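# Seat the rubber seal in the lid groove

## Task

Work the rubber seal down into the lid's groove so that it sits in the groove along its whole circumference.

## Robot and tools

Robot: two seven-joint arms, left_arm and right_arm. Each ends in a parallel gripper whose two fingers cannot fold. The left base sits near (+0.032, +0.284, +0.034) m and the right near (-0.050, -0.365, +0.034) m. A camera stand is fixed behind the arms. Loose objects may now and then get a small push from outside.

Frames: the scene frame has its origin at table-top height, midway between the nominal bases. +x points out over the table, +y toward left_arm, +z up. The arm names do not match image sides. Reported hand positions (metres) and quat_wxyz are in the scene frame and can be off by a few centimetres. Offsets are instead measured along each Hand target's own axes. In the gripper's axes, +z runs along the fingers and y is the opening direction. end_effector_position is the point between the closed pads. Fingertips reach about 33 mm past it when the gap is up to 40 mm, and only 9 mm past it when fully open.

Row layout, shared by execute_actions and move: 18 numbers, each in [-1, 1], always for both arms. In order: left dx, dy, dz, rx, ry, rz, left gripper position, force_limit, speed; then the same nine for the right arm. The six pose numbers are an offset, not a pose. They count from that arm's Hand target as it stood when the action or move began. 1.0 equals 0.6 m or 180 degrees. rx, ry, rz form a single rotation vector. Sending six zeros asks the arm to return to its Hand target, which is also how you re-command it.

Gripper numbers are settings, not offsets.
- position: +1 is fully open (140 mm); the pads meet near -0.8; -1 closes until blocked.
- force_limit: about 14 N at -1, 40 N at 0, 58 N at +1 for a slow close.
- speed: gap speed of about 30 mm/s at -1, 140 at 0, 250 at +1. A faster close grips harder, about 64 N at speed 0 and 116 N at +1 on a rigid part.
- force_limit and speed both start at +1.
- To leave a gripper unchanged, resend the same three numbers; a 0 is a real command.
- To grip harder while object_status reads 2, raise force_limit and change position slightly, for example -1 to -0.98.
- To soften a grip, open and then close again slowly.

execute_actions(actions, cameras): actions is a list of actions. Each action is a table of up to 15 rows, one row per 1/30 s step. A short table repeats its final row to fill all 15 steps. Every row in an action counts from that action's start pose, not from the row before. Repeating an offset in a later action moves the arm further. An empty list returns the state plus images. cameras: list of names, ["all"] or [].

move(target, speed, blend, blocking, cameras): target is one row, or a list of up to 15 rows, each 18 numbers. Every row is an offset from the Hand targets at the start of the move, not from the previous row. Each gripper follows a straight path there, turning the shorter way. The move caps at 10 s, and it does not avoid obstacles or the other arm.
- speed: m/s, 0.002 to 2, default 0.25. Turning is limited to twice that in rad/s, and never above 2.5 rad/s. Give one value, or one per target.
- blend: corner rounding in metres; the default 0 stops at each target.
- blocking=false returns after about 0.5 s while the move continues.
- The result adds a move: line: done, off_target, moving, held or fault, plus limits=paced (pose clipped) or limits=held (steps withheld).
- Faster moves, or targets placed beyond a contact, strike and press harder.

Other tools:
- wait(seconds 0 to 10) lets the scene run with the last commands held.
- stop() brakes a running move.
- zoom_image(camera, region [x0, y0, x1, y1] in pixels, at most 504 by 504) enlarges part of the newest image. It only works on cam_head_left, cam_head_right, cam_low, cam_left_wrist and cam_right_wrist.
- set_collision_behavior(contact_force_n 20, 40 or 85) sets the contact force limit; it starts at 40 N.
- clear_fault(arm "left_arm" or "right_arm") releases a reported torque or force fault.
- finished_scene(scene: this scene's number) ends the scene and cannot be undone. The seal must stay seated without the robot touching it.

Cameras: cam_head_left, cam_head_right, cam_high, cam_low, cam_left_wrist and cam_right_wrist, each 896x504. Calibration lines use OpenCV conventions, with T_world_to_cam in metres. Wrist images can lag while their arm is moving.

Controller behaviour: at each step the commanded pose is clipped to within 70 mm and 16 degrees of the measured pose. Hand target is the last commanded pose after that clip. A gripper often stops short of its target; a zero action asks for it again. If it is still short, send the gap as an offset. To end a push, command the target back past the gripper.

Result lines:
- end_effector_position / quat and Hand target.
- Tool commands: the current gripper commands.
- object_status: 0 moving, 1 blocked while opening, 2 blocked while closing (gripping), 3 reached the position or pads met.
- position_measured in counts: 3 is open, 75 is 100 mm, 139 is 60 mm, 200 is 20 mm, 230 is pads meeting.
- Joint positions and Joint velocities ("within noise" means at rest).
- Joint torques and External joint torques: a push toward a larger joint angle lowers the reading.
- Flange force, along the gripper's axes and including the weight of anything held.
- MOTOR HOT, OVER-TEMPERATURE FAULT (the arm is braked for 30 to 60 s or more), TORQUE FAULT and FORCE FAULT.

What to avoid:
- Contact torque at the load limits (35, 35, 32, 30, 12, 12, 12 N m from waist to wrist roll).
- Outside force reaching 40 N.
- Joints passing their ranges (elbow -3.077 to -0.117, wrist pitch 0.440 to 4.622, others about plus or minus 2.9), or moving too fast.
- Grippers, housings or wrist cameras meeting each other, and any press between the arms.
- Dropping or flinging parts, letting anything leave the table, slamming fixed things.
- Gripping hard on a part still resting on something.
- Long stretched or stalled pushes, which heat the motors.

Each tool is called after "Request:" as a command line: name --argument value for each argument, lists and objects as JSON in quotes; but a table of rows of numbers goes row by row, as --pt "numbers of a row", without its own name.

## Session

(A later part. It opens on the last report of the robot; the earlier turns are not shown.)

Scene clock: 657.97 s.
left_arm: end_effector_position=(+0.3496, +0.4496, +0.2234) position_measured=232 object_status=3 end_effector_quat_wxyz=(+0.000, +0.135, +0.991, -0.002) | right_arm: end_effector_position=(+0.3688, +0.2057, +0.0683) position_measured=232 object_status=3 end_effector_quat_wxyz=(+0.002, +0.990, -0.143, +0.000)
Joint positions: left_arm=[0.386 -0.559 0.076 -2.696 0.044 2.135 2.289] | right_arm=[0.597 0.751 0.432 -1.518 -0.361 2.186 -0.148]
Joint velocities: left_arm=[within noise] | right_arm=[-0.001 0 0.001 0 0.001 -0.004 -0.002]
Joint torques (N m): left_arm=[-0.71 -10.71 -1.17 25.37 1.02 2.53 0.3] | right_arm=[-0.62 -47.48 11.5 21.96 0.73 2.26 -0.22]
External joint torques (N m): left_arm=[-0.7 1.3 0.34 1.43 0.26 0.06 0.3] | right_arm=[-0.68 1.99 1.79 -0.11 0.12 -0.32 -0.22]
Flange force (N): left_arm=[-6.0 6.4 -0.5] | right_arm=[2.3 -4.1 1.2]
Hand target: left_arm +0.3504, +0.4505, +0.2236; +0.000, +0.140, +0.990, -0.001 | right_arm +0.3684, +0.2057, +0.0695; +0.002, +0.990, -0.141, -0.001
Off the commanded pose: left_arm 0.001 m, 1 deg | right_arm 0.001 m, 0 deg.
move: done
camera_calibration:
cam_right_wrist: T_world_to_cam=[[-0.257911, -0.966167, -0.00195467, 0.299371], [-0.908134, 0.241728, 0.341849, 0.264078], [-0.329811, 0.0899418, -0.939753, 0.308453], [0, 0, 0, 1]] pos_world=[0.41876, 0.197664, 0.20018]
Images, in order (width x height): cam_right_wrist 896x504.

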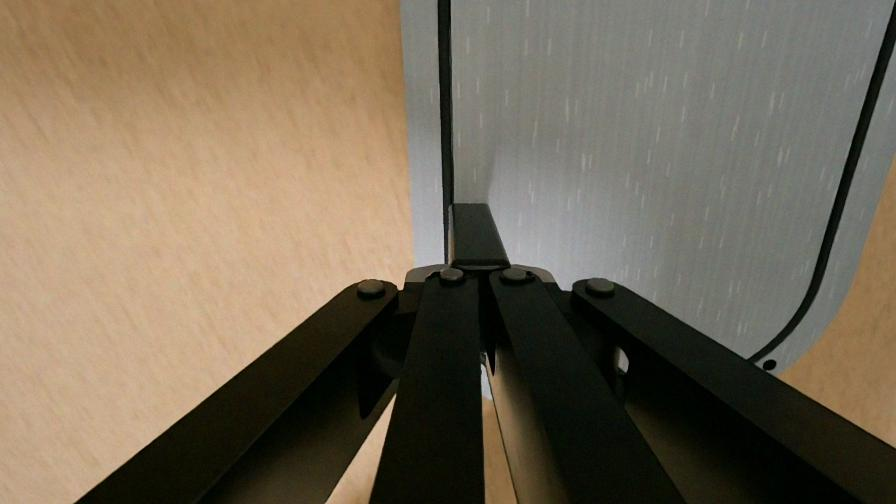

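Request:
move --pt "0 0 0 0 0 0 -0.85 0 -1 -0.025 -0.0095 0.0165 0 0 0 -0.85 0 -1" --pt "0 0 0 0 0 0 -0.85 0 -1 -0.025 -0.0095 0.0448 0 0 0 -0.85 0 -1" --pt "0 0 0 0 0 0 -0.85 0 -1 -0.025 -0.0095 0.0165 0 0 0 -0.85 0 -1" --pt "0 0 0 0 0 0 -0.85 0 -1 0 -0.0108 0.0165 0 0 0 -0.85 0 -1" --pt "0 0 0 0 0 0 -0.85 0 -1 0 -0.0108 0.0448 0 0 0 -0.85 0 -1" --pt "0 0 0 0 0 0 -0.85 0 -1 0 -0.0108 0.0165 0 0 0 -0.85 0 -1" --pt "0 0 0 0 0 0 -0.85 0 -1 0.025 -0.0108 0.0165 0 0 0 -0.85 0 -1" --pt "0 0 0 0 0 0 -0.85 0 -1 0.025 -0.0108 0.0448 0 0 0 -0.85 0 -1" --pt "0 0 0 0 0 0 -0.85 0 -1 0.025 -0.0108 0.0165 0 0 0 -0.85 0 -1" --pt "0 0 0 0 0 0 -0.85 0 -1 0.05 -0.0108 0.0165 0 0 0 -0.85 0 -1" --pt "0 0 0 0 0 0 -0.85 0 -1 0.05 -0.0108 0.0448 0 0 0 -0.85 0 -1" --pt "0 0 0 0 0 0 -0.85 0 -1 0.05 -0.0108 0 0 0 0 -0.85 0 -1" --speed 0.06 --blend '[0.002,0,0.002,0.002,0,0.002,0.002,0,0.002,0.002,0,0]' --cameras '["cam_right_wrist"]'

Request:
zoom_image --camera "cam_right_wrist" --region '[250, 0, 650, 300]'

Scene clock: 672.97 s.
left_arm: end_effector_position=(+0.3496, +0.4496, +0.2234) position_measured=232 object_status=3 end_effector_quat_wxyz=(+0.000, +0.135, +0.991, -0.002) | right_arm: end_effector_position=(+0.3994, +0.2035, +0.0683) position_measured=232 object_status=3 end_effector_quat_wxyz=(+0.002, +0.990, -0.143, +0.000)
Joint positions: left_arm=[0.386 -0.559 0.076 -2.696 0.044 2.135 2.289] | right_arm=[0.577 0.808 0.435 -1.42 -0.374 2.142 -0.187]
Joint velocities: left_arm=[within noise] | right_arm=[0 0 0 0.001 -0.001 -0.004 0]
Joint torques (N m): left_arm=[-0.76 -10.78 -1.26 25.32 1.01 2.55 0.32] | right_arm=[-0.64 -49.08 11.65 22.12 0.71 2.24 -0.31]
External joint torques (N m): left_arm=[-0.82 1.13 0.17 1.39 0.25 0.08 0.32] | right_arm=[-0.69 1.88 1.62 -0.07 0.08 -0.34 -0.31]
Flange force (N): left_arm=[-5.8 5.6 -0.6] | right_arm=[2.8 -4.3 1.1]
Hand target: left_arm +0.3504, +0.4505, +0.2236; +0.000, +0.140, +0.990, -0.001 | right_arm +0.3990, +0.2036, +0.0695; +0.002, +0.990, -0.141, -0.001
Off the commanded pose: left_arm 0.001 m, 1 deg | right_arm 0.001 m, 0 deg.
move: done
camera_calibration:
cam_right_wrist: T_world_to_cam=[[-0.258024, -0.966137, -0.00191293, 0.30527], [-0.908102, 0.241848, 0.341849, 0.292371], [-0.32981, 0.0899424, -0.939753, 0.31864], [0, 0, 0, 1]] pos_world=[0.44936, 0.195564, 0.20008]
Images, in order (width x height): cam_right_wrist 896x504.

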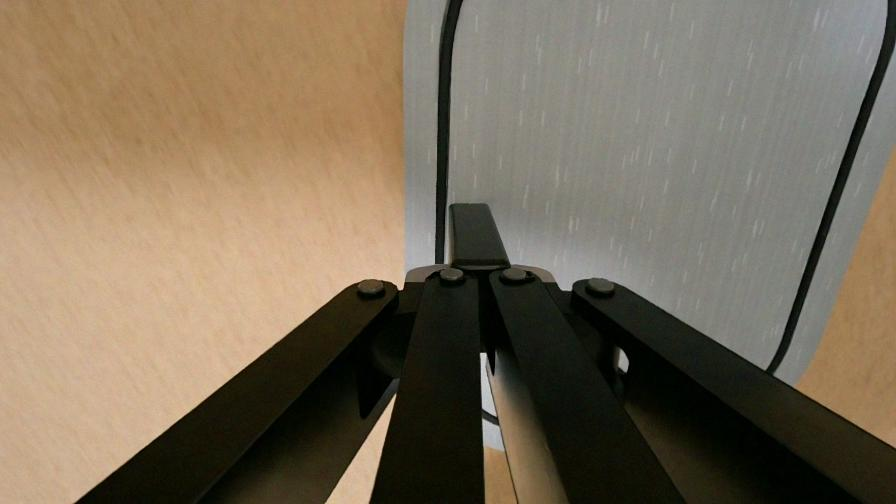

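Scaled by 1.260 from the camera's 896x504 image, which has a finer 1280x720 frame.

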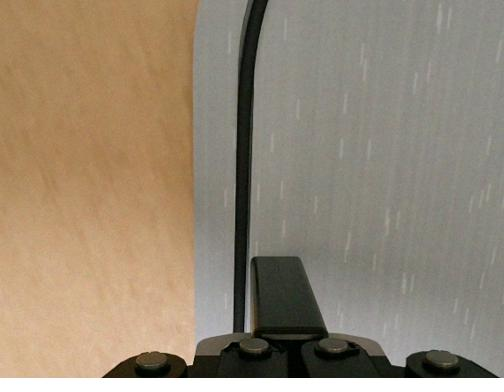

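Request:
move --pt "0 0 0 0 0 0 -0.85 0 -1 -0.05 -0.0170 0.0165 0 0 0 -0.85 0 -1" --pt "0 0 0 0 0 0 -0.85 0 -1 -0.05 -0.0170 0.0448 0 0 0 -0.85 0 -1" --pt "0 0 0 0 0 0 -0.85 0 -1 -0.05 -0.0170 0.0165 0 0 0 -0.85 0 -1" --pt "0 0 0 0 0 0 -0.85 0 -1 -0.022 -0.017 0.0165 0 0 0 -0.85 0 -1" --pt "0 0 0 0 0 0 -0.85 0 -1 -0.022 -0.017 0.0448 0 0 0 -0.85 0 -1" --pt "0 0 0 0 0 0 -0.85 0 -1 -0.022 -0.017 0.0165 0 0 0 -0.85 0 -1" --pt "0 0 0 0 0 0 -0.85 0 -1 0.003 -0.017 0.0165 0 0 0 -0.85 0 -1" --pt "0 0 0 0 0 0 -0.85 0 -1 0.003 -0.017 0.0448 0 0 0 -0.85 0 -1" --pt "0 0 0 0 0 0 -0.85 0 -1 0.003 -0.017 0.0165 0 0 0 -0.85 0 -1" --pt "0 0 0 0 0 0 -0.85 0 -1 0.028 -0.017 0.0165 0 0 0 -0.85 0 -1" --pt "0 0 0 0 0 0 -0.85 0 -1 0.028 -0.017 0.0448 0 0 0 -0.85 0 -1" --pt "0 0 0 0 0 0 -0.85 0 -1 0.028 -0.017 0 0 0 0 -0.85 0 -1" --speed 0.06 --blend '[0.002,0,0.002,0.002,0,0.002,0.002,0,0.002,0.002,0,0]' --cameras '["cam_right_wrist"]'

Request:
zoom_image --camera "cam_right_wrist" --region '[350, 0, 650, 220]'

Scene clock: 694.13 s.
left_arm: end_effector_position=(+0.3496, +0.4496, +0.2234) position_measured=232 object_status=3 end_effector_quat_wxyz=(+0.000, +0.135, +0.991, -0.002) | right_arm: end_effector_position=(+0.4183, +0.2086, +0.0682) position_measured=232 object_status=3 end_effector_quat_wxyz=(+0.002, +0.990, -0.143, +0.000)
Joint positions: left_arm=[0.386 -0.559 0.076 -2.696 0.044 2.135 2.289] | right_arm=[0.581 0.864 0.434 -1.319 -0.382 2.098 -0.211]
Joint velocities: left_arm=[within noise] | right_arm=[-0.001 0.001 0.001 -0.001 0 -0.003 -0.001]
Joint torques (N m): left_arm=[-0.75 -10.75 -1.24 25.34 1.01 2.52 0.31] | right_arm=[-0.79 -50.61 11.87 22.3 0.7 2.25 -0.27]
External joint torques (N m): left_arm=[-0.74 1.31 0.27 1.34 0.25 0.05 0.31] | right_arm=[-0.95 1.89 1.66 -0.03 0.05 -0.33 -0.27]
Flange force (N): left_arm=[-6.0 6.1 -0.4] | right_arm=[3.2 -4.5 1.1]
Hand target: left_arm +0.3504, +0.4505, +0.2236; +0.000, +0.140, +0.990, -0.001 | right_arm +0.4180, +0.2087, +0.0694; +0.002, +0.990, -0.141, -0.001
Off the commanded pose: left_arm 0.001 m, 1 deg | right_arm 0.001 m, 0 deg.
move: done
camera_calibration:
cam_right_wrist: T_world_to_cam=[[-0.258102, -0.966116, -0.00185653, 0.315121], [-0.908047, 0.241932, 0.341935, 0.308365], [-0.3299, 0.08994, -0.939722, 0.32439], [0, 0, 0, 1]] pos_world=[0.46836, 0.200664, 0.19998]
Images, in order (width x height): cam_right_wrist 896x504.

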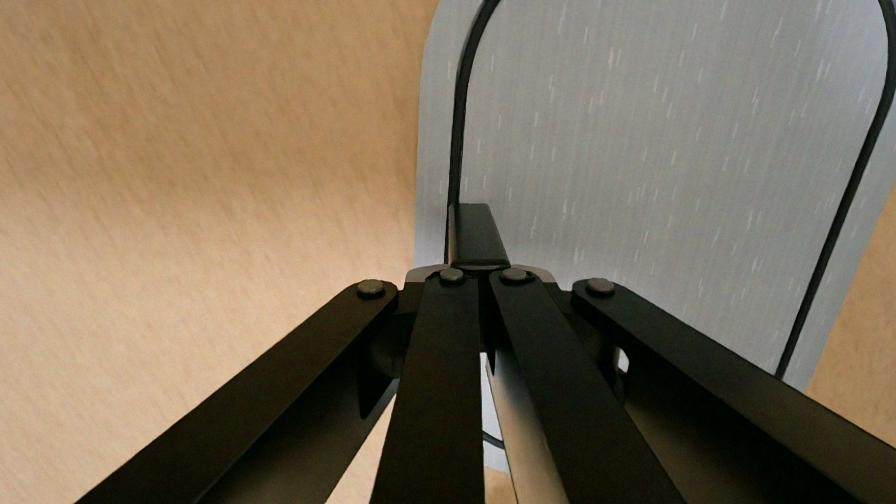

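Scaled by 1.680 from the camera's 896x504 image, which has a finer 1280x720 frame.

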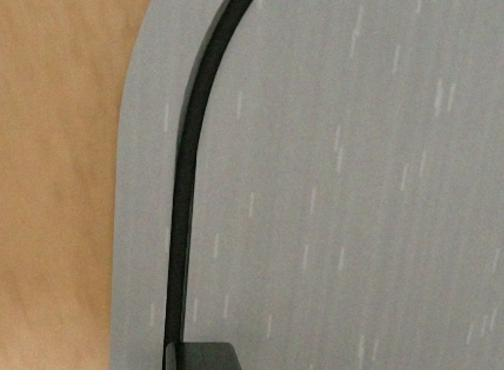

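Request:
move --pt "0 0 0 0 0 0 -0.85 0 -1 0.012 -0.008 0.0165 0 0 0 -0.85 0 -1" --pt "0 0 0 0 0 0 -0.85 0 -1 0.012 -0.008 0.0448 0 0 0 -0.85 0 -1" --pt "0 0 0 0 0 0 -0.85 0 -1 0.012 -0.008 0.0165 0 0 0 -0.85 0 -1" --pt "0 0 0 0 0 0 -0.85 0 -1 0.037 -0.007 0.0165 0 0 0 -0.85 0 -1" --pt "0 0 0 0 0 0 -0.85 0 -1 0.037 -0.007 0.0448 0 0 0 -0.85 0 -1" --pt "0 0 0 0 0 0 -0.85 0 -1 0.037 -0.007 0 0 0 0 -0.85 0 -1" --speed 0.06 --blend '[0.002,0,0.002,0.002,0,0]' --cameras '["cam_right_wrist"]'

Request:
zoom_image --camera "cam_right_wrist" --region '[350, 0, 650, 220]'

Scene clock: 705.00 s.
left_arm: end_effector_position=(+0.3496, +0.4496, +0.2234) position_measured=232 object_status=3 end_effector_quat_wxyz=(+0.000, +0.135, +0.991, -0.002) | right_arm: end_effector_position=(+0.4407, +0.2065, +0.0681) position_measured=232 object_status=3 end_effector_quat_wxyz=(+0.002, +0.990, -0.143, +0.000)
Joint positions: left_arm=[0.386 -0.559 0.076 -2.696 0.044 2.135 2.289] | right_arm=[0.573 0.914 0.436 -1.229 -0.392 2.058 -0.242]
Joint velocities: left_arm=[within noise] | right_arm=[-0.002 0 -0.001 -0.002 0 -0.004 0]
Joint torques (N m): left_arm=[-0.74 -10.73 -1.19 25.33 1.03 2.54 0.34] | right_arm=[-0.64 -51.81 12.07 22.44 0.71 2.36 -0.29]
External joint torques (N m): left_arm=[-0.8 1.31 0.26 1.35 0.27 0.07 0.34] | right_arm=[-0.75 2.08 1.79 -0.09 0.05 -0.24 -0.29]
Flange force (N): left_arm=[-6.0 6.2 -0.3] | right_arm=[3.5 -5.2 1.5]
Hand target: left_arm +0.3504, +0.4505, +0.2236; +0.000, +0.140, +0.990, -0.001 | right_arm +0.4405, +0.2065, +0.0694; +0.002, +0.990, -0.141, -0.001
Off the commanded pose: left_arm 0.001 m, 1 deg | right_arm 0.001 m, 0 deg.
move: done
camera_calibration:
cam_right_wrist: T_world_to_cam=[[-0.258175, -0.966097, -0.00169971, 0.318874], [-0.907993, 0.242046, 0.341998, 0.329186], [-0.329992, 0.0898385, -0.939699, 0.331936], [0, 0, 0, 1]] pos_world=[0.49076, 0.198564, 0.199881]
Images, in order (width x height): cam_right_wrist 896x504.

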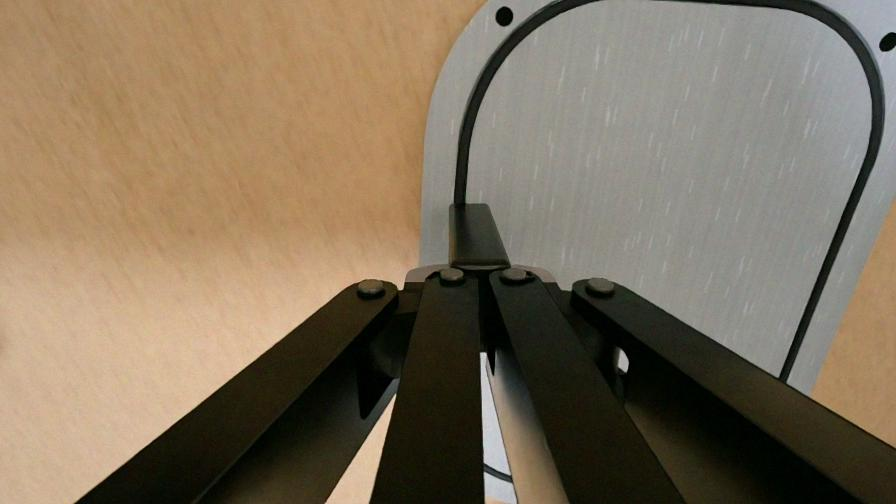

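Scaled by 1.680 from the camera's 896x504 image, which has a finer 1280x720 frame.

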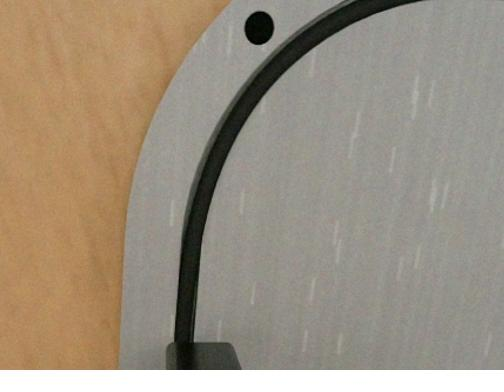

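Request:
move --pt "0 0 0 0 0 0 -0.85 0 -1 0.033 -0.004 0.0165 0 0 0 -0.85 0 -1" --pt "0 0 0 0 0 0 -0.85 0 -1 0.033 -0.004 0.0448 0 0 0 -0.85 0 -1" --pt "0 0 0 0 0 0 -0.85 0 -1 0.033 -0.004 0.0165 0 0 0 -0.85 0 -1" --pt "0 0 0 0 0 0 -0.85 0 -1 0.053 -0.0015 0.0165 0 0 0 -0.85 0 -1" --pt "0 0 0 0 0 0 -0.85 0 -1 0.053 -0.0015 0.0448 0 0 0 -0.85 0 -1" --pt "0 0 0 0 0 0 -0.85 0 -1 0.053 -0.0015 0.0165 0 0 0 -0.85 0 -1" --pt "0 0 0 0 0 0 -0.85 0 -1 0.073 0.0017 0.0165 0 0 0 -0.85 0 -1" --pt "0 0 0 0 0 0 -0.85 0 -1 0.073 0.0017 0.0448 0 0 0 -0.85 0 -1" --pt "0 0 0 0 0 0 -0.85 0 -1 0.03 -0.0 0 0 0 0 -0.85 0 -1" --speed 0.06 --blend '[0.002,0,0.002,0.002,0,0.002,0.002,0,0]' --cameras '["cam_right_wrist"]'

Request:
zoom_image --camera "cam_right_wrist" --region '[400, 0, 700, 220]'

Scene clock: 719.00 s.
left_arm: end_effector_position=(+0.3496, +0.4496, +0.2234) position_measured=232 object_status=3 end_effector_quat_wxyz=(+0.000, +0.135, +0.991, -0.002) | right_arm: end_effector_position=(+0.4586, +0.2010, +0.0680) position_measured=232 object_status=3 end_effector_quat_wxyz=(+0.003, +0.991, -0.137, +0.001)
Joint positions: left_arm=[0.386 -0.559 0.076 -2.696 0.044 2.135 2.289] | right_arm=[0.563 0.948 0.437 -1.168 -0.398 2.031 -0.281]
Joint velocities: left_arm=[within noise] | right_arm=[-0.001 0 0.002 -0.001 0 0.001 0.005]
Joint torques (N m): left_arm=[-0.74 -10.73 -1.24 25.36 1 2.56 0.28] | right_arm=[-0.03 -52.83 11.39 21.98 1.15 2.41 0.26]
External joint torques (N m): left_arm=[-0.78 1.2 0.22 1.4 0.24 0.08 0.28] | right_arm=[0.21 1.78 1.33 -0.65 0.48 -0.17 0.25]
Flange force (N): left_arm=[-6.0 5.9 -0.5] | right_arm=[0.3 -2.4 1.6]
Hand target: left_arm +0.3504, +0.4505, +0.2236; +0.000, +0.140, +0.990, -0.001 | right_arm +0.4578, +0.2015, +0.0694; +0.002, +0.990, -0.141, -0.001
Off the commanded pose: left_arm 0.001 m, 1 deg | right_arm 0.002 m, 0 deg.
move: done
camera_calibration:
cam_right_wrist: T_world_to_cam=[[-0.246841, -0.969056, -0.000662851, 0.313434], [-0.910879, 0.231789, 0.341429, 0.350198], [-0.33071, 0.0848826, -0.939907, 0.339653], [0, 0, 0, 1]] pos_world=[0.508683, 0.193733, 0.199882]
Images, in order (width x height): cam_right_wrist 896x504.

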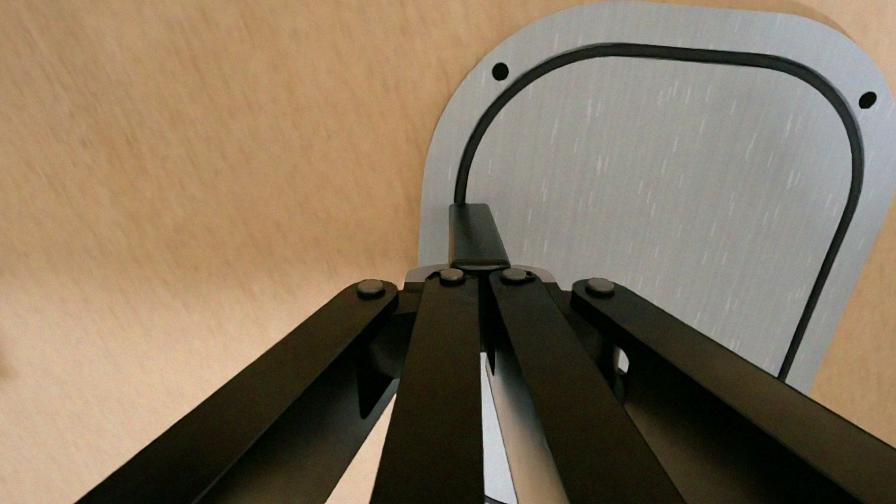

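Scaled by 1.680 from the camera's 896x504 image, which has a finer 1280x720 frame.

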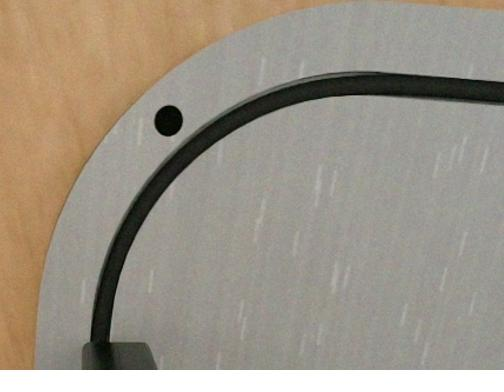

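Request:
move --pt "0 0 0 0 0 0 -0.85 0 -1 0.040 -0.002 0.0165 0 0 0 -0.85 0 -1" --pt "0 0 0 0 0 0 -0.85 0 -1 0.040 -0.002 0.0448 0 0 0 -0.85 0 -1" --pt "0 0 0 0 0 0 -0.85 0 -1 0.040 -0.002 0.0165 0 0 0 -0.85 0 -1" --pt "0 0 0 0 0 0 -0.85 0 -1 0.074 0.0142 0.0165 0 0 0 -0.85 0 -1" --pt "0 0 0 0 0 0 -0.85 0 -1 0.074 0.0142 0.0448 0 0 0 -0.85 0 -1" --pt "0 0 0 0 0 0 -0.85 0 -1 0.074 0.0142 0.0165 0 0 0 -0.85 0 -1" --pt "0 0 0 0 0 0 -0.85 0 -1 0.0935 0.033 0.0165 0 0 0 -0.85 0 -1" --pt "0 0 0 0 0 0 -0.85 0 -1 0.0935 0.033 0.0448 0 0 0 -0.85 0 -1" --pt "0 0 0 0 0 0 -0.85 0 -1 0.0935 0.033 0.0165 0 0 0 -0.85 0 -1" --pt "0 0 0 0 0 0 -0.85 0 -1 0.106 0.058 0.0165 0 0 0 -0.85 0 -1" --pt "0 0 0 0 0 0 -0.85 0 -1 0.106 0.058 0.0448 0 0 0 -0.85 0 -1" --pt "0 0 0 0 0 0 -0.85 0 -1 0.106 0.058 0.0165 0 0 0 -0.85 0 -1" --pt "0 0 0 0 0 0 -0.85 0 -1 0 0 -0.08 0 0 0 -0.85 0 -1" --pt "0 0 0 0 0 0 -0.85 0 -1 -0.18 0.02 -0.2 0 0 0 -0.85 0 -1" --speed '[0.06,0.06,0.06,0.06,0.06,0.06,0.06,0.06,0.06,0.06,0.06,0.06,0.2,0.2]' --blend '[0.002,0,0.002,0.002,0,0.002,0.002,0,0.002,0.002,0,0.002,0.02,0]' --cameras '["cam_right_wrist","cam_low","cam_high"]'

Request:
zoom_image --camera "cam_right_wrist" --region '[300, 0, 700, 250]'

Scene clock: 737.80 s.
left_arm: end_effector_position=(+0.3496, +0.4496, +0.2234) position_measured=232 object_status=3 end_effector_quat_wxyz=(+0.000, +0.135, +0.991, -0.002) | right_arm: end_effector_position=(+0.3506, +0.2201, +0.1879) position_measured=232 object_status=3 end_effector_quat_wxyz=(+0.004, +0.991, -0.136, +0.000)
Joint positions: left_arm=[0.386 -0.559 0.076 -2.696 0.044 2.135 2.289] | right_arm=[0.581 0.629 0.523 -1.417 -0.325 1.953 -0.153]
Joint velocities: left_arm=[within noise] | right_arm=[0.001 0.001 0 0 0 0.001 0.006]
Joint torques (N m): left_arm=[-0.79 -10.66 -1.22 25.25 1 2.51 0.31] | right_arm=[-0.23 -46.04 10.24 22.83 1.18 2.67 0.21]
External joint torques (N m): left_arm=[-0.83 1.37 0.23 1.26 0.24 0.04 0.31] | right_arm=[-0.28 0.86 0.79 -0.41 0.48 0.12 0.21]
Flange force (N): left_arm=[-6.1 6.0 -0.2] | right_arm=[-0.5 1.1 1.1]
Hand target: left_arm +0.3504, +0.4505, +0.2236; +0.000, +0.140, +0.990, -0.001 | right_arm +0.3509, +0.2206, +0.1895; +0.002, +0.990, -0.141, -0.001
Off the commanded pose: left_arm 0.001 m, 1 deg | right_arm 0.002 m, 1 deg.
move: done
camera_calibration:
cam_right_wrist: T_world_to_cam=[[-0.245726, -0.969338, 0.00176607, 0.304681], [-0.910376, 0.231405, 0.343026, 0.206165], [-0.332917, 0.0826827, -0.939324, 0.416097], [0, 0, 0, 1]] pos_world=[0.401082, 0.213227, 0.319592]
Images, in order (width x height): cam_high 896x504, cam_low 896x504, cam_right_wrist 896x504.

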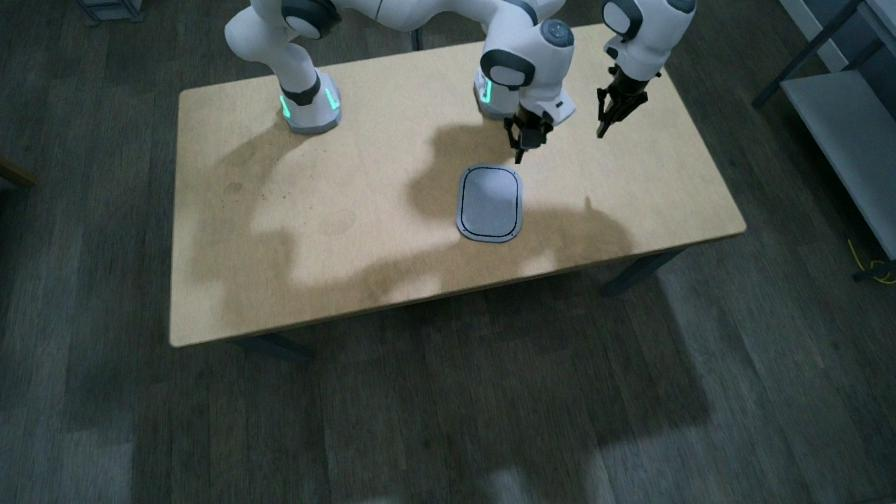

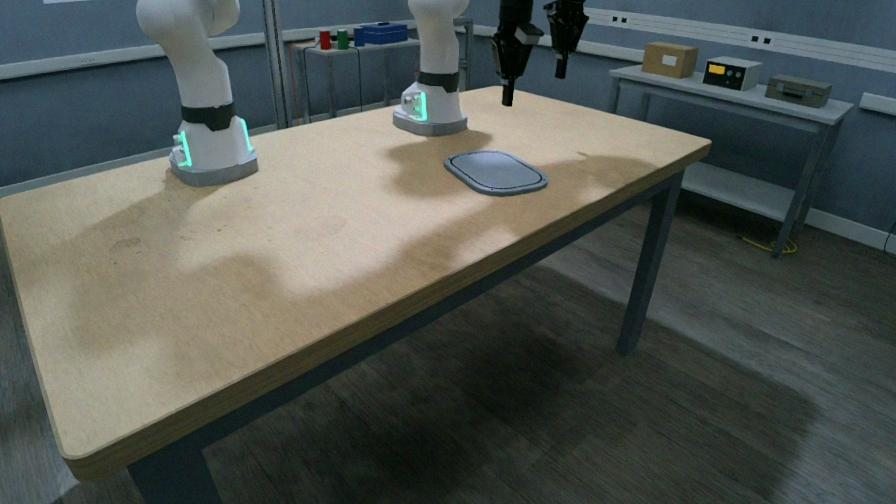

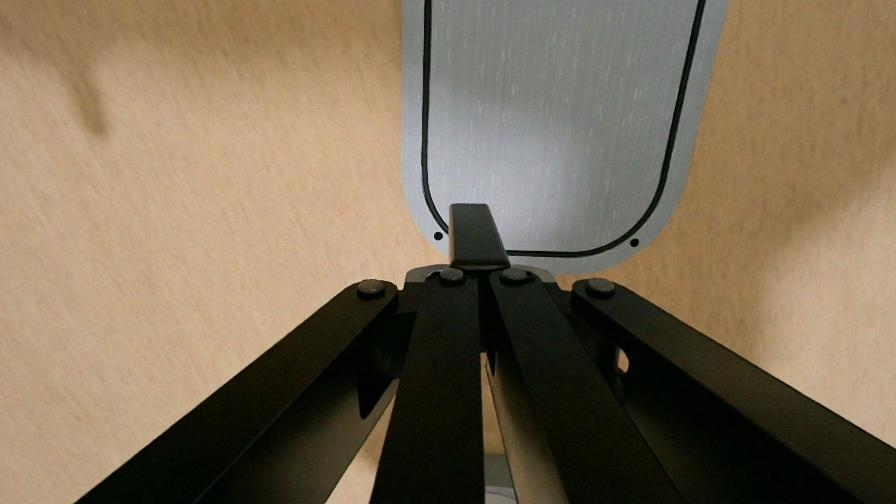

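Scaled by 1.260 from the camera's 896x504 image, which has a finer 1280x720 frame.

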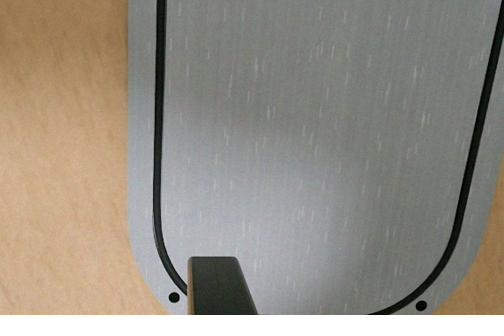

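Request:
zoom_image --camera "cam_low" --region '[430, 135, 560, 208]'

Request:
move --target '[0,0,0,0,0,0,-0.85,0,-1,-0.2,0.03,-0.1,0,0,0,-0.85,0,-1]' --cameras '["cam_right_wrist"]'

Request:
zoom_image --camera "cam_right_wrist" --region '[380, 0, 680, 220]'

Scaled by 3.877 from the camera's 896x504 image, which has a finer 1280x720 frame.

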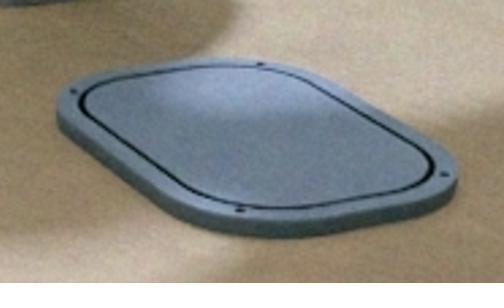

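Scene clock: 742.83 s.
left_arm: end_effector_position=(+0.3496, +0.4496, +0.2234) position_measured=232 object_status=3 end_effector_quat_wxyz=(+0.000, +0.135, +0.991, -0.002) | right_arm: end_effector_position=(+0.2317, +0.2375, +0.2489) position_measured=232 object_status=3 end_effector_quat_wxyz=(+0.002, +0.991, -0.137, +0.000)
Joint positions: left_arm=[0.386 -0.559 0.076 -2.696 0.044 2.135 2.289] | right_arm=[0.647 0.428 0.59 -1.574 -0.25 1.923 -0.013]
Joint velocities: left_arm=[within noise] | right_arm=[0 -0.001 0 0 0.001 0 0.007]
Joint torques (N m): left_arm=[-0.76 -10.72 -1.23 25.3 1.01 2.53 0.3] | right_arm=[0.2 -39.27 8.41 23.39 1.18 2.28 0.24]
External joint torques (N m): left_arm=[-0.75 1.27 0.28 1.31 0.25 0.06 0.3] | right_arm=[0.23 1.12 0.78 -0.49 0.49 -0.28 0.24]
Flange force (N): left_arm=[-5.8 6.0 -0.3] | right_arm=[-0.8 -1.4 0.6]
Hand target: left_arm +0.3504, +0.4505, +0.2236; +0.000, +0.140, +0.990, -0.001 | right_arm +0.2308, +0.2370, +0.2497; +0.002, +0.990, -0.141, -0.001
Off the commanded pose: left_arm 0.001 m, 1 deg | right_arm 0.001 m, 0 deg.
move: done
camera_calibration:
cam_right_wrist: T_world_to_cam=[[-0.246565, -0.969122, -0.00282276, 0.293486], [-0.910951, 0.230769, 0.341926, 0.0734078], [-0.330717, 0.0868786, -0.939722, 0.431031], [0, 0, 0, 1]] pos_world=[0.281784, 0.230036, 0.380778]
Images, in order (width x height): cam_right_wrist 896x504.

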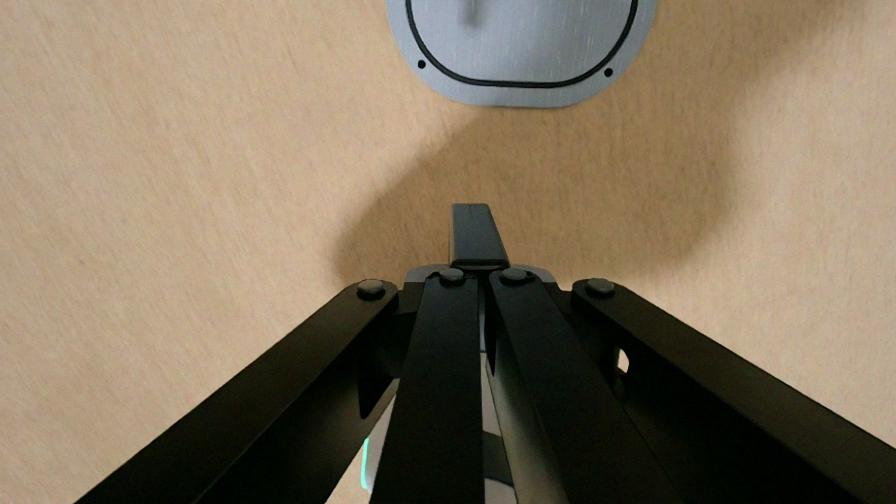

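Scaled by 1.680 from the camera's 896x504 image, which has a finer 1280x720 frame.

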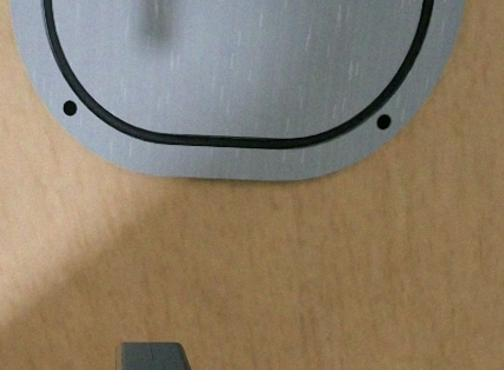

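Request:
move --pt "0 0 0 0 0 0 -0.85 0 -1 0.156 0.1995 0.25 0 0 0 -0.85 0 -1" --pt "0 0 0 0 0 0 -0.85 0 -1 0.156 0.1995 0.316 0 0 0 -0.85 0 -1" --pt "0 0 0 0 0 0 -0.85 0 -1 0.156 0.1995 0.344 0 0 0 -0.85 0 -1" --pt "0 0 0 0 0 0 -0.85 0 -1 0.156 0.1995 0.316 0 0 0 -0.85 0 -1" --pt "0 0 0 0 0 0 -0.85 0 -1 0.186 0.2037 0.316 0 0 0 -0.85 0 -1" --pt "0 0 0 0 0 0 -0.85 0 -1 0.186 0.2037 0.344 0 0 0 -0.85 0 -1" --pt "0 0 0 0 0 0 -0.85 0 -1 0.186 0.2037 0.3 0 0 0 -0.85 0 -1" --speed '[0.15,0.06,0.06,0.06,0.06,0.06,0.06]' --blend '[0.01,0.002,0,0.002,0.002,0,0]' --cameras '["cam_right_wrist"]'

Request:
zoom_image --camera "cam_right_wrist" --region '[300, 0, 700, 300]'

Scene clock: 761.73 s.
left_arm: end_effector_position=(+0.3496, +0.4496, +0.2234) position_measured=232 object_status=3 end_effector_quat_wxyz=(+0.000, +0.135, +0.991, -0.002) | right_arm: end_effector_position=(+0.3037, +0.0878, +0.0691) position_measured=232 object_status=3 end_effector_quat_wxyz=(+0.002, +0.990, -0.143, +0.000)
Joint positions: left_arm=[0.386 -0.559 0.076 -2.696 0.044 2.135 2.289] | right_arm=[0.374 0.401 0.541 -2.117 -0.318 2.436 -0.159]
Joint velocities: left_arm=[within noise] | right_arm=[-0.001 0 0.002 0 -0.001 -0.003 -0.004]
Joint torques (N m): left_arm=[-0.75 -10.72 -1.2 25.36 1.01 2.53 0.33] | right_arm=[-0.72 -33.93 7.87 19.82 0.86 2.3 -0.29]
External joint torques (N m): left_arm=[-0.79 1.33 0.25 1.37 0.25 0.06 0.33] | right_arm=[-0.61 1.54 1.19 -0.12 0.38 -0.27 -0.29]
Flange force (N): left_arm=[-6.1 6.2 -0.4] | right_arm=[1.6 -1.4 -0.1]
Hand target: left_arm +0.3504, +0.4505, +0.2236; +0.000, +0.140, +0.990, -0.001 | right_arm +0.3035, +0.0878, +0.0701; +0.002, +0.990, -0.141, -0.001
Off the commanded pose: left_arm 0.001 m, 1 deg | right_arm 0.001 m, 0 deg.
move: done
camera_calibration:
cam_right_wrist: T_world_to_cam=[[-0.258043, -0.966131, -0.00217965, 0.168909], [-0.907916, 0.241722, 0.342431, 0.233147], [-0.330306, 0.0903409, -0.93954, 0.298496], [0, 0, 0, 1]] pos_world=[0.353859, 0.0798649, 0.20098]
Images, in order (width x height): cam_right_wrist 896x504.

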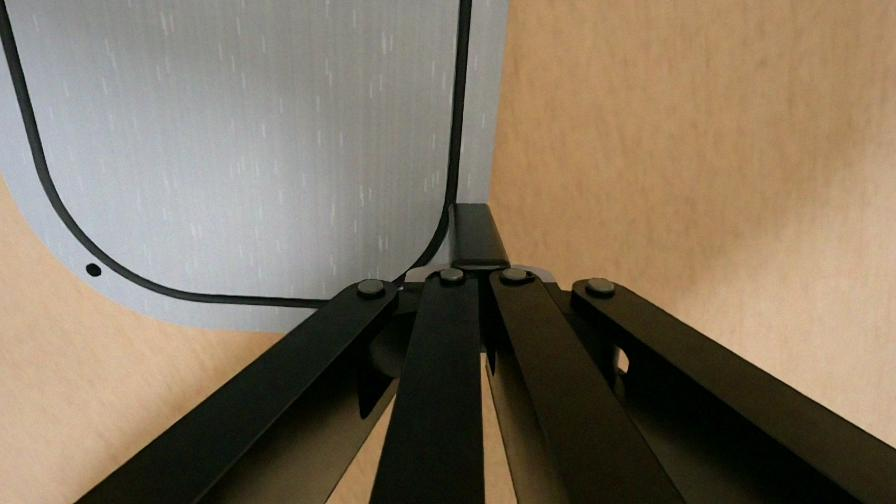

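Scaled by 1.260 from the camera's 896x504 image, which has a finer 1280x720 frame.

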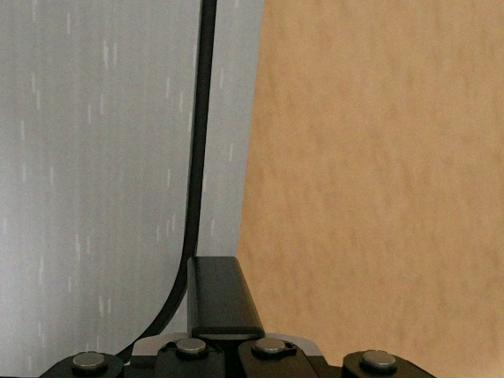

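Request:
move --pt "0 0 0 0 0 0 -0.85 0 -1 0.029 -0.0093 0.0168 0 0 0 -0.85 0 -1" --pt "0 0 0 0 0 0 -0.85 0 -1 0.029 -0.0093 0.0455 0 0 0 -0.85 0 -1" --pt "0 0 0 0 0 0 -0.85 0 -1 0.029 -0.0093 0.0168 0 0 0 -0.85 0 -1" --pt "0 0 0 0 0 0 -0.85 0 -1 0.059 -0.006 0.0168 0 0 0 -0.85 0 -1" --pt "0 0 0 0 0 0 -0.85 0 -1 0.059 -0.006 0.0455 0 0 0 -0.85 0 -1" --pt "0 0 0 0 0 0 -0.85 0 -1 0.059 -0.006 0.0168 0 0 0 -0.85 0 -1" --pt "0 0 0 0 0 0 -0.85 0 -1 0.089 -0.0027 0.0168 0 0 0 -0.85 0 -1" --pt "0 0 0 0 0 0 -0.85 0 -1 0.089 -0.0027 0.0455 0 0 0 -0.85 0 -1" --pt "0 0 0 0 0 0 -0.85 0 -1 0.089 -0.0027 0.0168 0 0 0 -0.85 0 -1" --pt "0 0 0 0 0 0 -0.85 0 -1 0.119 -0.001 0.0168 0 0 0 -0.85 0 -1" --pt "0 0 0 0 0 0 -0.85 0 -1 0.119 -0.001 0.0455 0 0 0 -0.85 0 -1" --pt "0 0 0 0 0 0 -0.85 0 -1 0.119 -0.001 0 0 0 0 -0.85 0 -1" --speed 0.06 --blend '[0.002,0,0.002,0.002,0,0.002,0.002,0,0.002,0.002,0,0]' --cameras '["cam_right_wrist"]'

Request:
zoom_image --camera "cam_right_wrist" --region '[300, 0, 700, 300]'

Scene clock: 778.40 s.
left_arm: end_effector_position=(+0.3496, +0.4496, +0.2234) position_measured=232 object_status=3 end_effector_quat_wxyz=(+0.000, +0.135, +0.991, -0.002) | right_arm: end_effector_position=(+0.3725, +0.0684, +0.0690) position_measured=232 object_status=3 end_effector_quat_wxyz=(+0.002, +0.990, -0.143, +0.000)
Joint positions: left_arm=[0.386 -0.559 0.076 -2.696 0.044 2.135 2.289] | right_arm=[0.281 0.484 0.542 -1.995 -0.36 2.382 -0.248]
Joint velocities: left_arm=[within noise] | right_arm=[0 0 0.001 0 0.001 -0.004 -0.002]
Joint torques (N m): left_arm=[-0.8 -10.8 -1.17 25.27 1.01 2.55 0.32] | right_arm=[-0.56 -36.75 9.69 20.22 0.86 2.29 -0.26]
External joint torques (N m): left_arm=[-0.79 1.21 0.35 1.32 0.26 0.08 0.32] | right_arm=[-0.38 1.57 1.62 -0.03 0.34 -0.27 -0.26]
Flange force (N): left_arm=[-5.7 5.9 -0.4] | right_arm=[1.6 -2.0 -0.2]
Hand target: left_arm +0.3504, +0.4505, +0.2236; +0.000, +0.140, +0.990, -0.001 | right_arm +0.3722, +0.0685, +0.0701; +0.002, +0.990, -0.141, -0.001
Off the commanded pose: left_arm 0.001 m, 1 deg | right_arm 0.001 m, 0 deg.
move: done
camera_calibration:
cam_right_wrist: T_world_to_cam=[[-0.257998, -0.966143, -0.00204591, 0.167848], [-0.908003, 0.241747, 0.342183, 0.300331], [-0.330103, 0.09014, -0.939631, 0.322791], [0, 0, 0, 1]] pos_world=[0.42256, 0.0604645, 0.20088]
Images, in order (width x height): cam_right_wrist 896x504.

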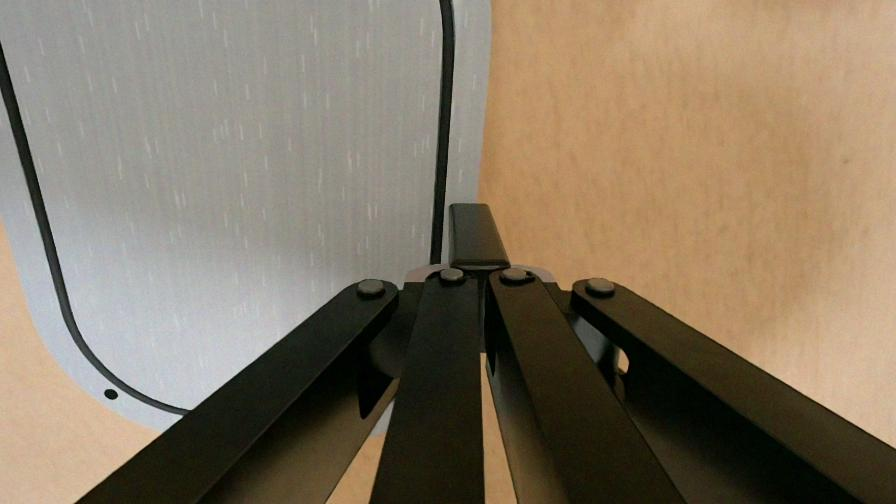

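Scaled by 1.260 from the camera's 896x504 image, which has a finer 1280x720 frame.

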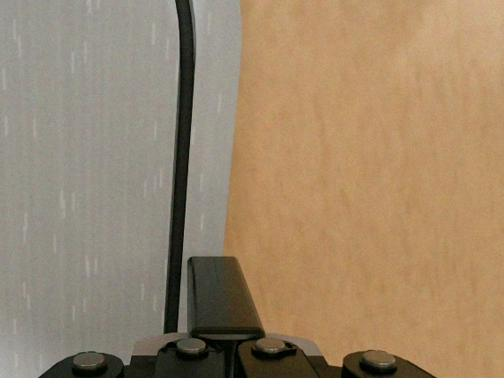

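Request:
move --pt "0 0 0 0 0 0 -0.85 0 -1 -0.008 -0.0177 0.0168 0 0 0 -0.85 0 -1" --pt "0 0 0 0 0 0 -0.85 0 -1 -0.008 -0.0177 0.0455 0 0 0 -0.85 0 -1" --pt "0 0 0 0 0 0 -0.85 0 -1 -0.008 -0.0177 0.0168 0 0 0 -0.85 0 -1" --pt "0 0 0 0 0 0 -0.85 0 -1 0.024 -0.0152 0.0168 0 0 0 -0.85 0 -1" --pt "0 0 0 0 0 0 -0.85 0 -1 0.024 -0.0152 0.0455 0 0 0 -0.85 0 -1" --pt "0 0 0 0 0 0 -0.85 0 -1 0.024 -0.0152 0.0168 0 0 0 -0.85 0 -1" --pt "0 0 0 0 0 0 -0.85 0 -1 0.055 -0.0135 0.0168 0 0 0 -0.85 0 -1" --pt "0 0 0 0 0 0 -0.85 0 -1 0.055 -0.0135 0.0455 0 0 0 -0.85 0 -1" --pt "0 0 0 0 0 0 -0.85 0 -1 0.055 -0.0135 0.0168 0 0 0 -0.85 0 -1" --pt "0 0 0 0 0 0 -0.85 0 -1 0.087 -0.0118 0.0168 0 0 0 -0.85 0 -1" --pt "0 0 0 0 0 0 -0.85 0 -1 0.087 -0.0118 0.0455 0 0 0 -0.85 0 -1" --pt "0 0 0 0 0 0 -0.85 0 -1 0.087 -0.0118 0 0 0 0 -0.85 0 -1" --speed 0.06 --blend '[0.002,0,0.002,0.002,0,0.002,0.002,0,0.002,0.002,0,0]' --cameras '["cam_right_wrist"]'

Request:
zoom_image --camera "cam_right_wrist" --region '[200, 0, 600, 250]'

Scene clock: 795.70 s.
left_arm: end_effector_position=(+0.3496, +0.4496, +0.2234) position_measured=232 object_status=3 end_effector_quat_wxyz=(+0.000, +0.135, +0.991, -0.002) | right_arm: end_effector_position=(+0.4247, +0.0606, +0.0689) position_measured=232 object_status=3 end_effector_quat_wxyz=(+0.002, +0.990, -0.143, +0.000)
Joint positions: left_arm=[0.386 -0.559 0.076 -2.696 0.044 2.135 2.289] | right_arm=[0.239 0.572 0.539 -1.858 -0.394 2.32 -0.303]
Joint velocities: left_arm=[within noise] | right_arm=[0 0 0.001 0 0 -0.005 -0.003]
Joint torques (N m): left_arm=[-0.73 -10.76 -1.23 25.31 1 2.54 0.33] | right_arm=[-0.59 -39.84 11.2 20.58 0.82 2.28 -0.33]
External joint torques (N m): left_arm=[-0.73 1.2 0.26 1.37 0.25 0.07 0.33] | right_arm=[-0.61 1.65 1.58 -0.06 0.27 -0.3 -0.33]
Flange force (N): left_arm=[-5.7 5.9 -0.5] | right_arm=[2.2 -1.8 0.0]
Hand target: left_arm +0.3504, +0.4505, +0.2236; +0.000, +0.140, +0.990, -0.001 | right_arm +0.4243, +0.0607, +0.0700; +0.002, +0.990, -0.141, -0.001
Off the commanded pose: left_arm 0.001 m, 1 deg | right_arm 0.001 m, 0 deg.
move: done
camera_calibration:
cam_right_wrist: T_world_to_cam=[[-0.25795, -0.966156, -0.00198825, 0.173745], [-0.908048, 0.241732, 0.342074, 0.349692], [-0.330017, 0.0900436, -0.939671, 0.340604], [0, 0, 0, 1]] pos_world=[0.47476, 0.0526642, 0.20078]
Images, in order (width x height): cam_right_wrist 896x504.

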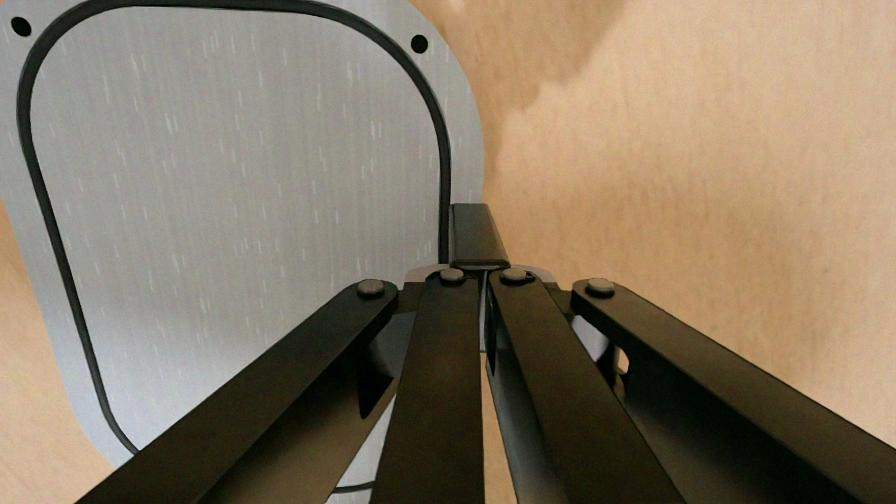

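Scaled by 1.260 from the camera's 896x504 image, which has a finer 1280x720 frame.

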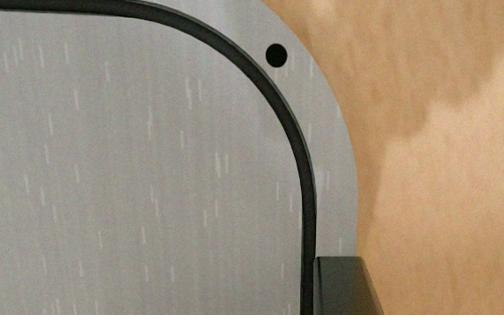

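Request:
move --pt "0 0 0 0 0 0 -0.85 0 -1 0.045 -0.013 0.0168 0 0 0 -0.85 0 -1" --pt "0 0 0 0 0 0 -0.85 0 -1 0.045 -0.013 0.0455 0 0 0 -0.85 0 -1" --pt "0 0 0 0 0 0 -0.85 0 -1 0.045 -0.013 0.0168 0 0 0 -0.85 0 -1" --pt "0 0 0 0 0 0 -0.85 0 -1 0.078 -0.021 0.0168 0 0 0 -0.85 0 -1" --pt "0 0 0 0 0 0 -0.85 0 -1 0.078 -0.021 0.0455 0 0 0 -0.85 0 -1" --pt "0 0 0 0 0 0 -0.85 0 -1 0.078 -0.021 0.0168 0 0 0 -0.85 0 -1" --pt "0 0 0 0 0 0 -0.85 0 -1 0.105 -0.039 0.0168 0 0 0 -0.85 0 -1" --pt "0 0 0 0 0 0 -0.85 0 -1 0.105 -0.039 0.0455 0 0 0 -0.85 0 -1" --pt "0 0 0 0 0 0 -0.85 0 -1 0.105 -0.039 0.0168 0 0 0 -0.85 0 -1" --pt "0 0 0 0 0 0 -0.85 0 -1 0.123 -0.067 0.0168 0 0 0 -0.85 0 -1" --pt "0 0 0 0 0 0 -0.85 0 -1 0.123 -0.067 0.0455 0 0 0 -0.85 0 -1" --pt "0 0 0 0 0 0 -0.85 0 -1 0.123 -0.067 0 0 0 0 -0.85 0 -1" --pt "0 0 0 0 0 0 -0.85 0 -1 0.05 -0.08 -0.05 0 0 0 -0.85 0 -1" --speed 0.06 --blend '[0.002,0,0.002,0.002,0,0.002,0.002,0,0.002,0.002,0,0.002,0]' --cameras '["cam_right_wrist"]'

Request:
zoom_image --camera "cam_right_wrist" --region '[200, 0, 650, 260]'

Scene clock: 811.13 s.
left_arm: end_effector_position=(+0.3496, +0.4496, +0.2234) position_measured=232 object_status=3 end_effector_quat_wxyz=(+0.000, +0.135, +0.991, -0.002) | right_arm: end_effector_position=(+0.4673, +0.0985, +0.0986) position_measured=232 object_status=3 end_effector_quat_wxyz=(+0.002, +0.991, -0.137, +0.000)
Joint positions: left_arm=[0.386 -0.559 0.076 -2.696 0.044 2.135 2.289] | right_arm=[0.287 0.694 0.551 -1.577 -0.415 2.149 -0.331]
Joint velocities: left_arm=[within noise] | right_arm=[0 0 0 0 0.001 -0.001 0.006]
Joint torques (N m): left_arm=[-0.72 -10.7 -1.21 25.27 1.02 2.53 0.33] | right_arm=[0.01 -45.16 12.47 21.24 1.11 2.32 0.2]
External joint torques (N m): left_arm=[-0.74 1.29 0.26 1.36 0.26 0.07 0.33] | right_arm=[0.03 1.34 1.23 -0.63 0.48 -0.28 0.2]
Flange force (N): left_arm=[-6.0 6.1 -0.4] | right_arm=[-0.3 -0.5 0.6]
Hand target: left_arm +0.3504, +0.4505, +0.2236; +0.000, +0.140, +0.990, -0.001 | right_arm +0.4666, +0.0985, +0.0998; +0.002, +0.990, -0.141, -0.001
Off the commanded pose: left_arm 0.001 m, 1 deg | right_arm 0.001 m, 0 deg.
move: done
camera_calibration:
cam_right_wrist: T_world_to_cam=[[-0.246408, -0.969164, -0.001927, 0.21628], [-0.910812, 0.230892, 0.342213, 0.371448], [-0.331216, 0.0860792, -0.93962, 0.380024], [0, 0, 0, 1]] pos_world=[0.517483, 0.091134, 0.230381]
Images, in order (width x height): cam_right_wrist 896x504.

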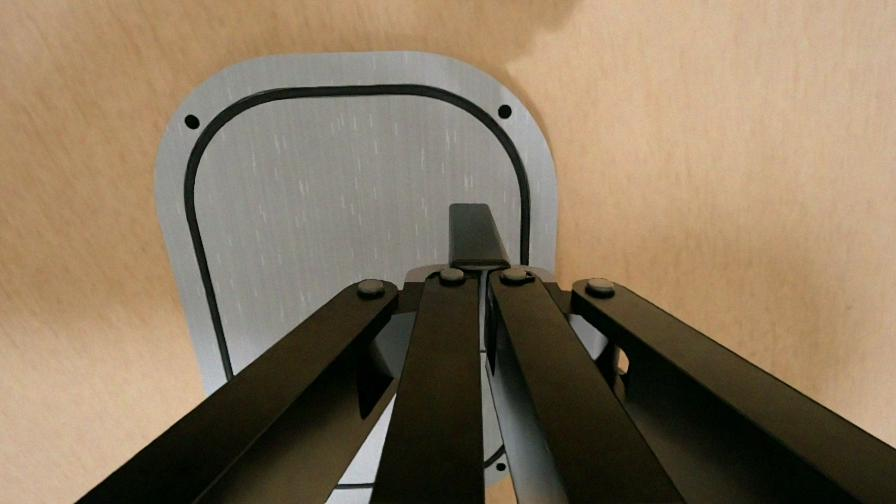

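Scaled by 1.120 from the camera's 896x504 image, which has a finer 1280x720 frame.

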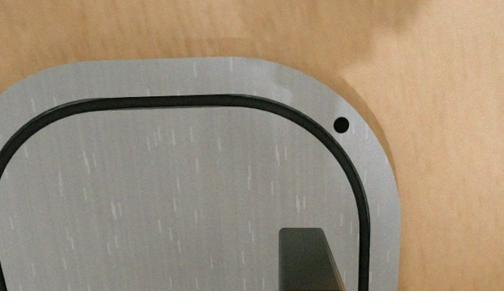

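Request:
move --target '[0,0,0,0,0,0,-0.85,0,-1,-0.25,0,-0.25,0,0,0,-0.85,0,-1]'

Request:
finished_scene --scene 1

Scene clock: 821.30 s.
left_arm: end_effector_position=(+0.3496, +0.4496, +0.2234) position_measured=232 object_status=3 end_effector_quat_wxyz=(+0.000, +0.135, +0.991, -0.002) | right_arm: end_effector_position=(+0.3232, +0.1419, +0.2497) position_measured=232 object_status=3 end_effector_quat_wxyz=(+0.002, +0.991, -0.136, +0.001)
Joint positions: left_arm=[0.386 -0.559 0.076 -2.696 0.044 2.135 2.289] | right_arm=[0.31 0.32 0.708 -1.743 -0.228 1.978 -0.214]
Joint velocities: left_arm=[within noise] | right_arm=[0 -0.001 -0.001 0 0.001 -0.001 0.007]
Joint torques (N m): left_arm=[-0.78 -10.77 -1.24 25.33 1.02 2.54 0.33] | right_arm=[-0.3 -33.08 7.48 23.43 1.17 2.34 0.18]
External joint torques (N m): left_arm=[-0.75 1.18 0.29 1.42 0.27 0.08 0.33] | right_arm=[-0.42 1.42 0.49 -0.54 0.47 -0.25 0.18]
Flange force (N): left_arm=[-5.8 6.0 -0.6] | right_arm=[0.3 -1.2 1.0]
Hand target: left_arm +0.3504, +0.4505, +0.2236; +0.000, +0.140, +0.990, -0.001 | right_arm +0.3228, +0.1410, +0.2499; +0.002, +0.990, -0.141, -0.001
Off the commanded pose: left_arm 0.001 m, 1 deg | right_arm 0.001 m, 1 deg.
move: done

The scene is finished: the task was done.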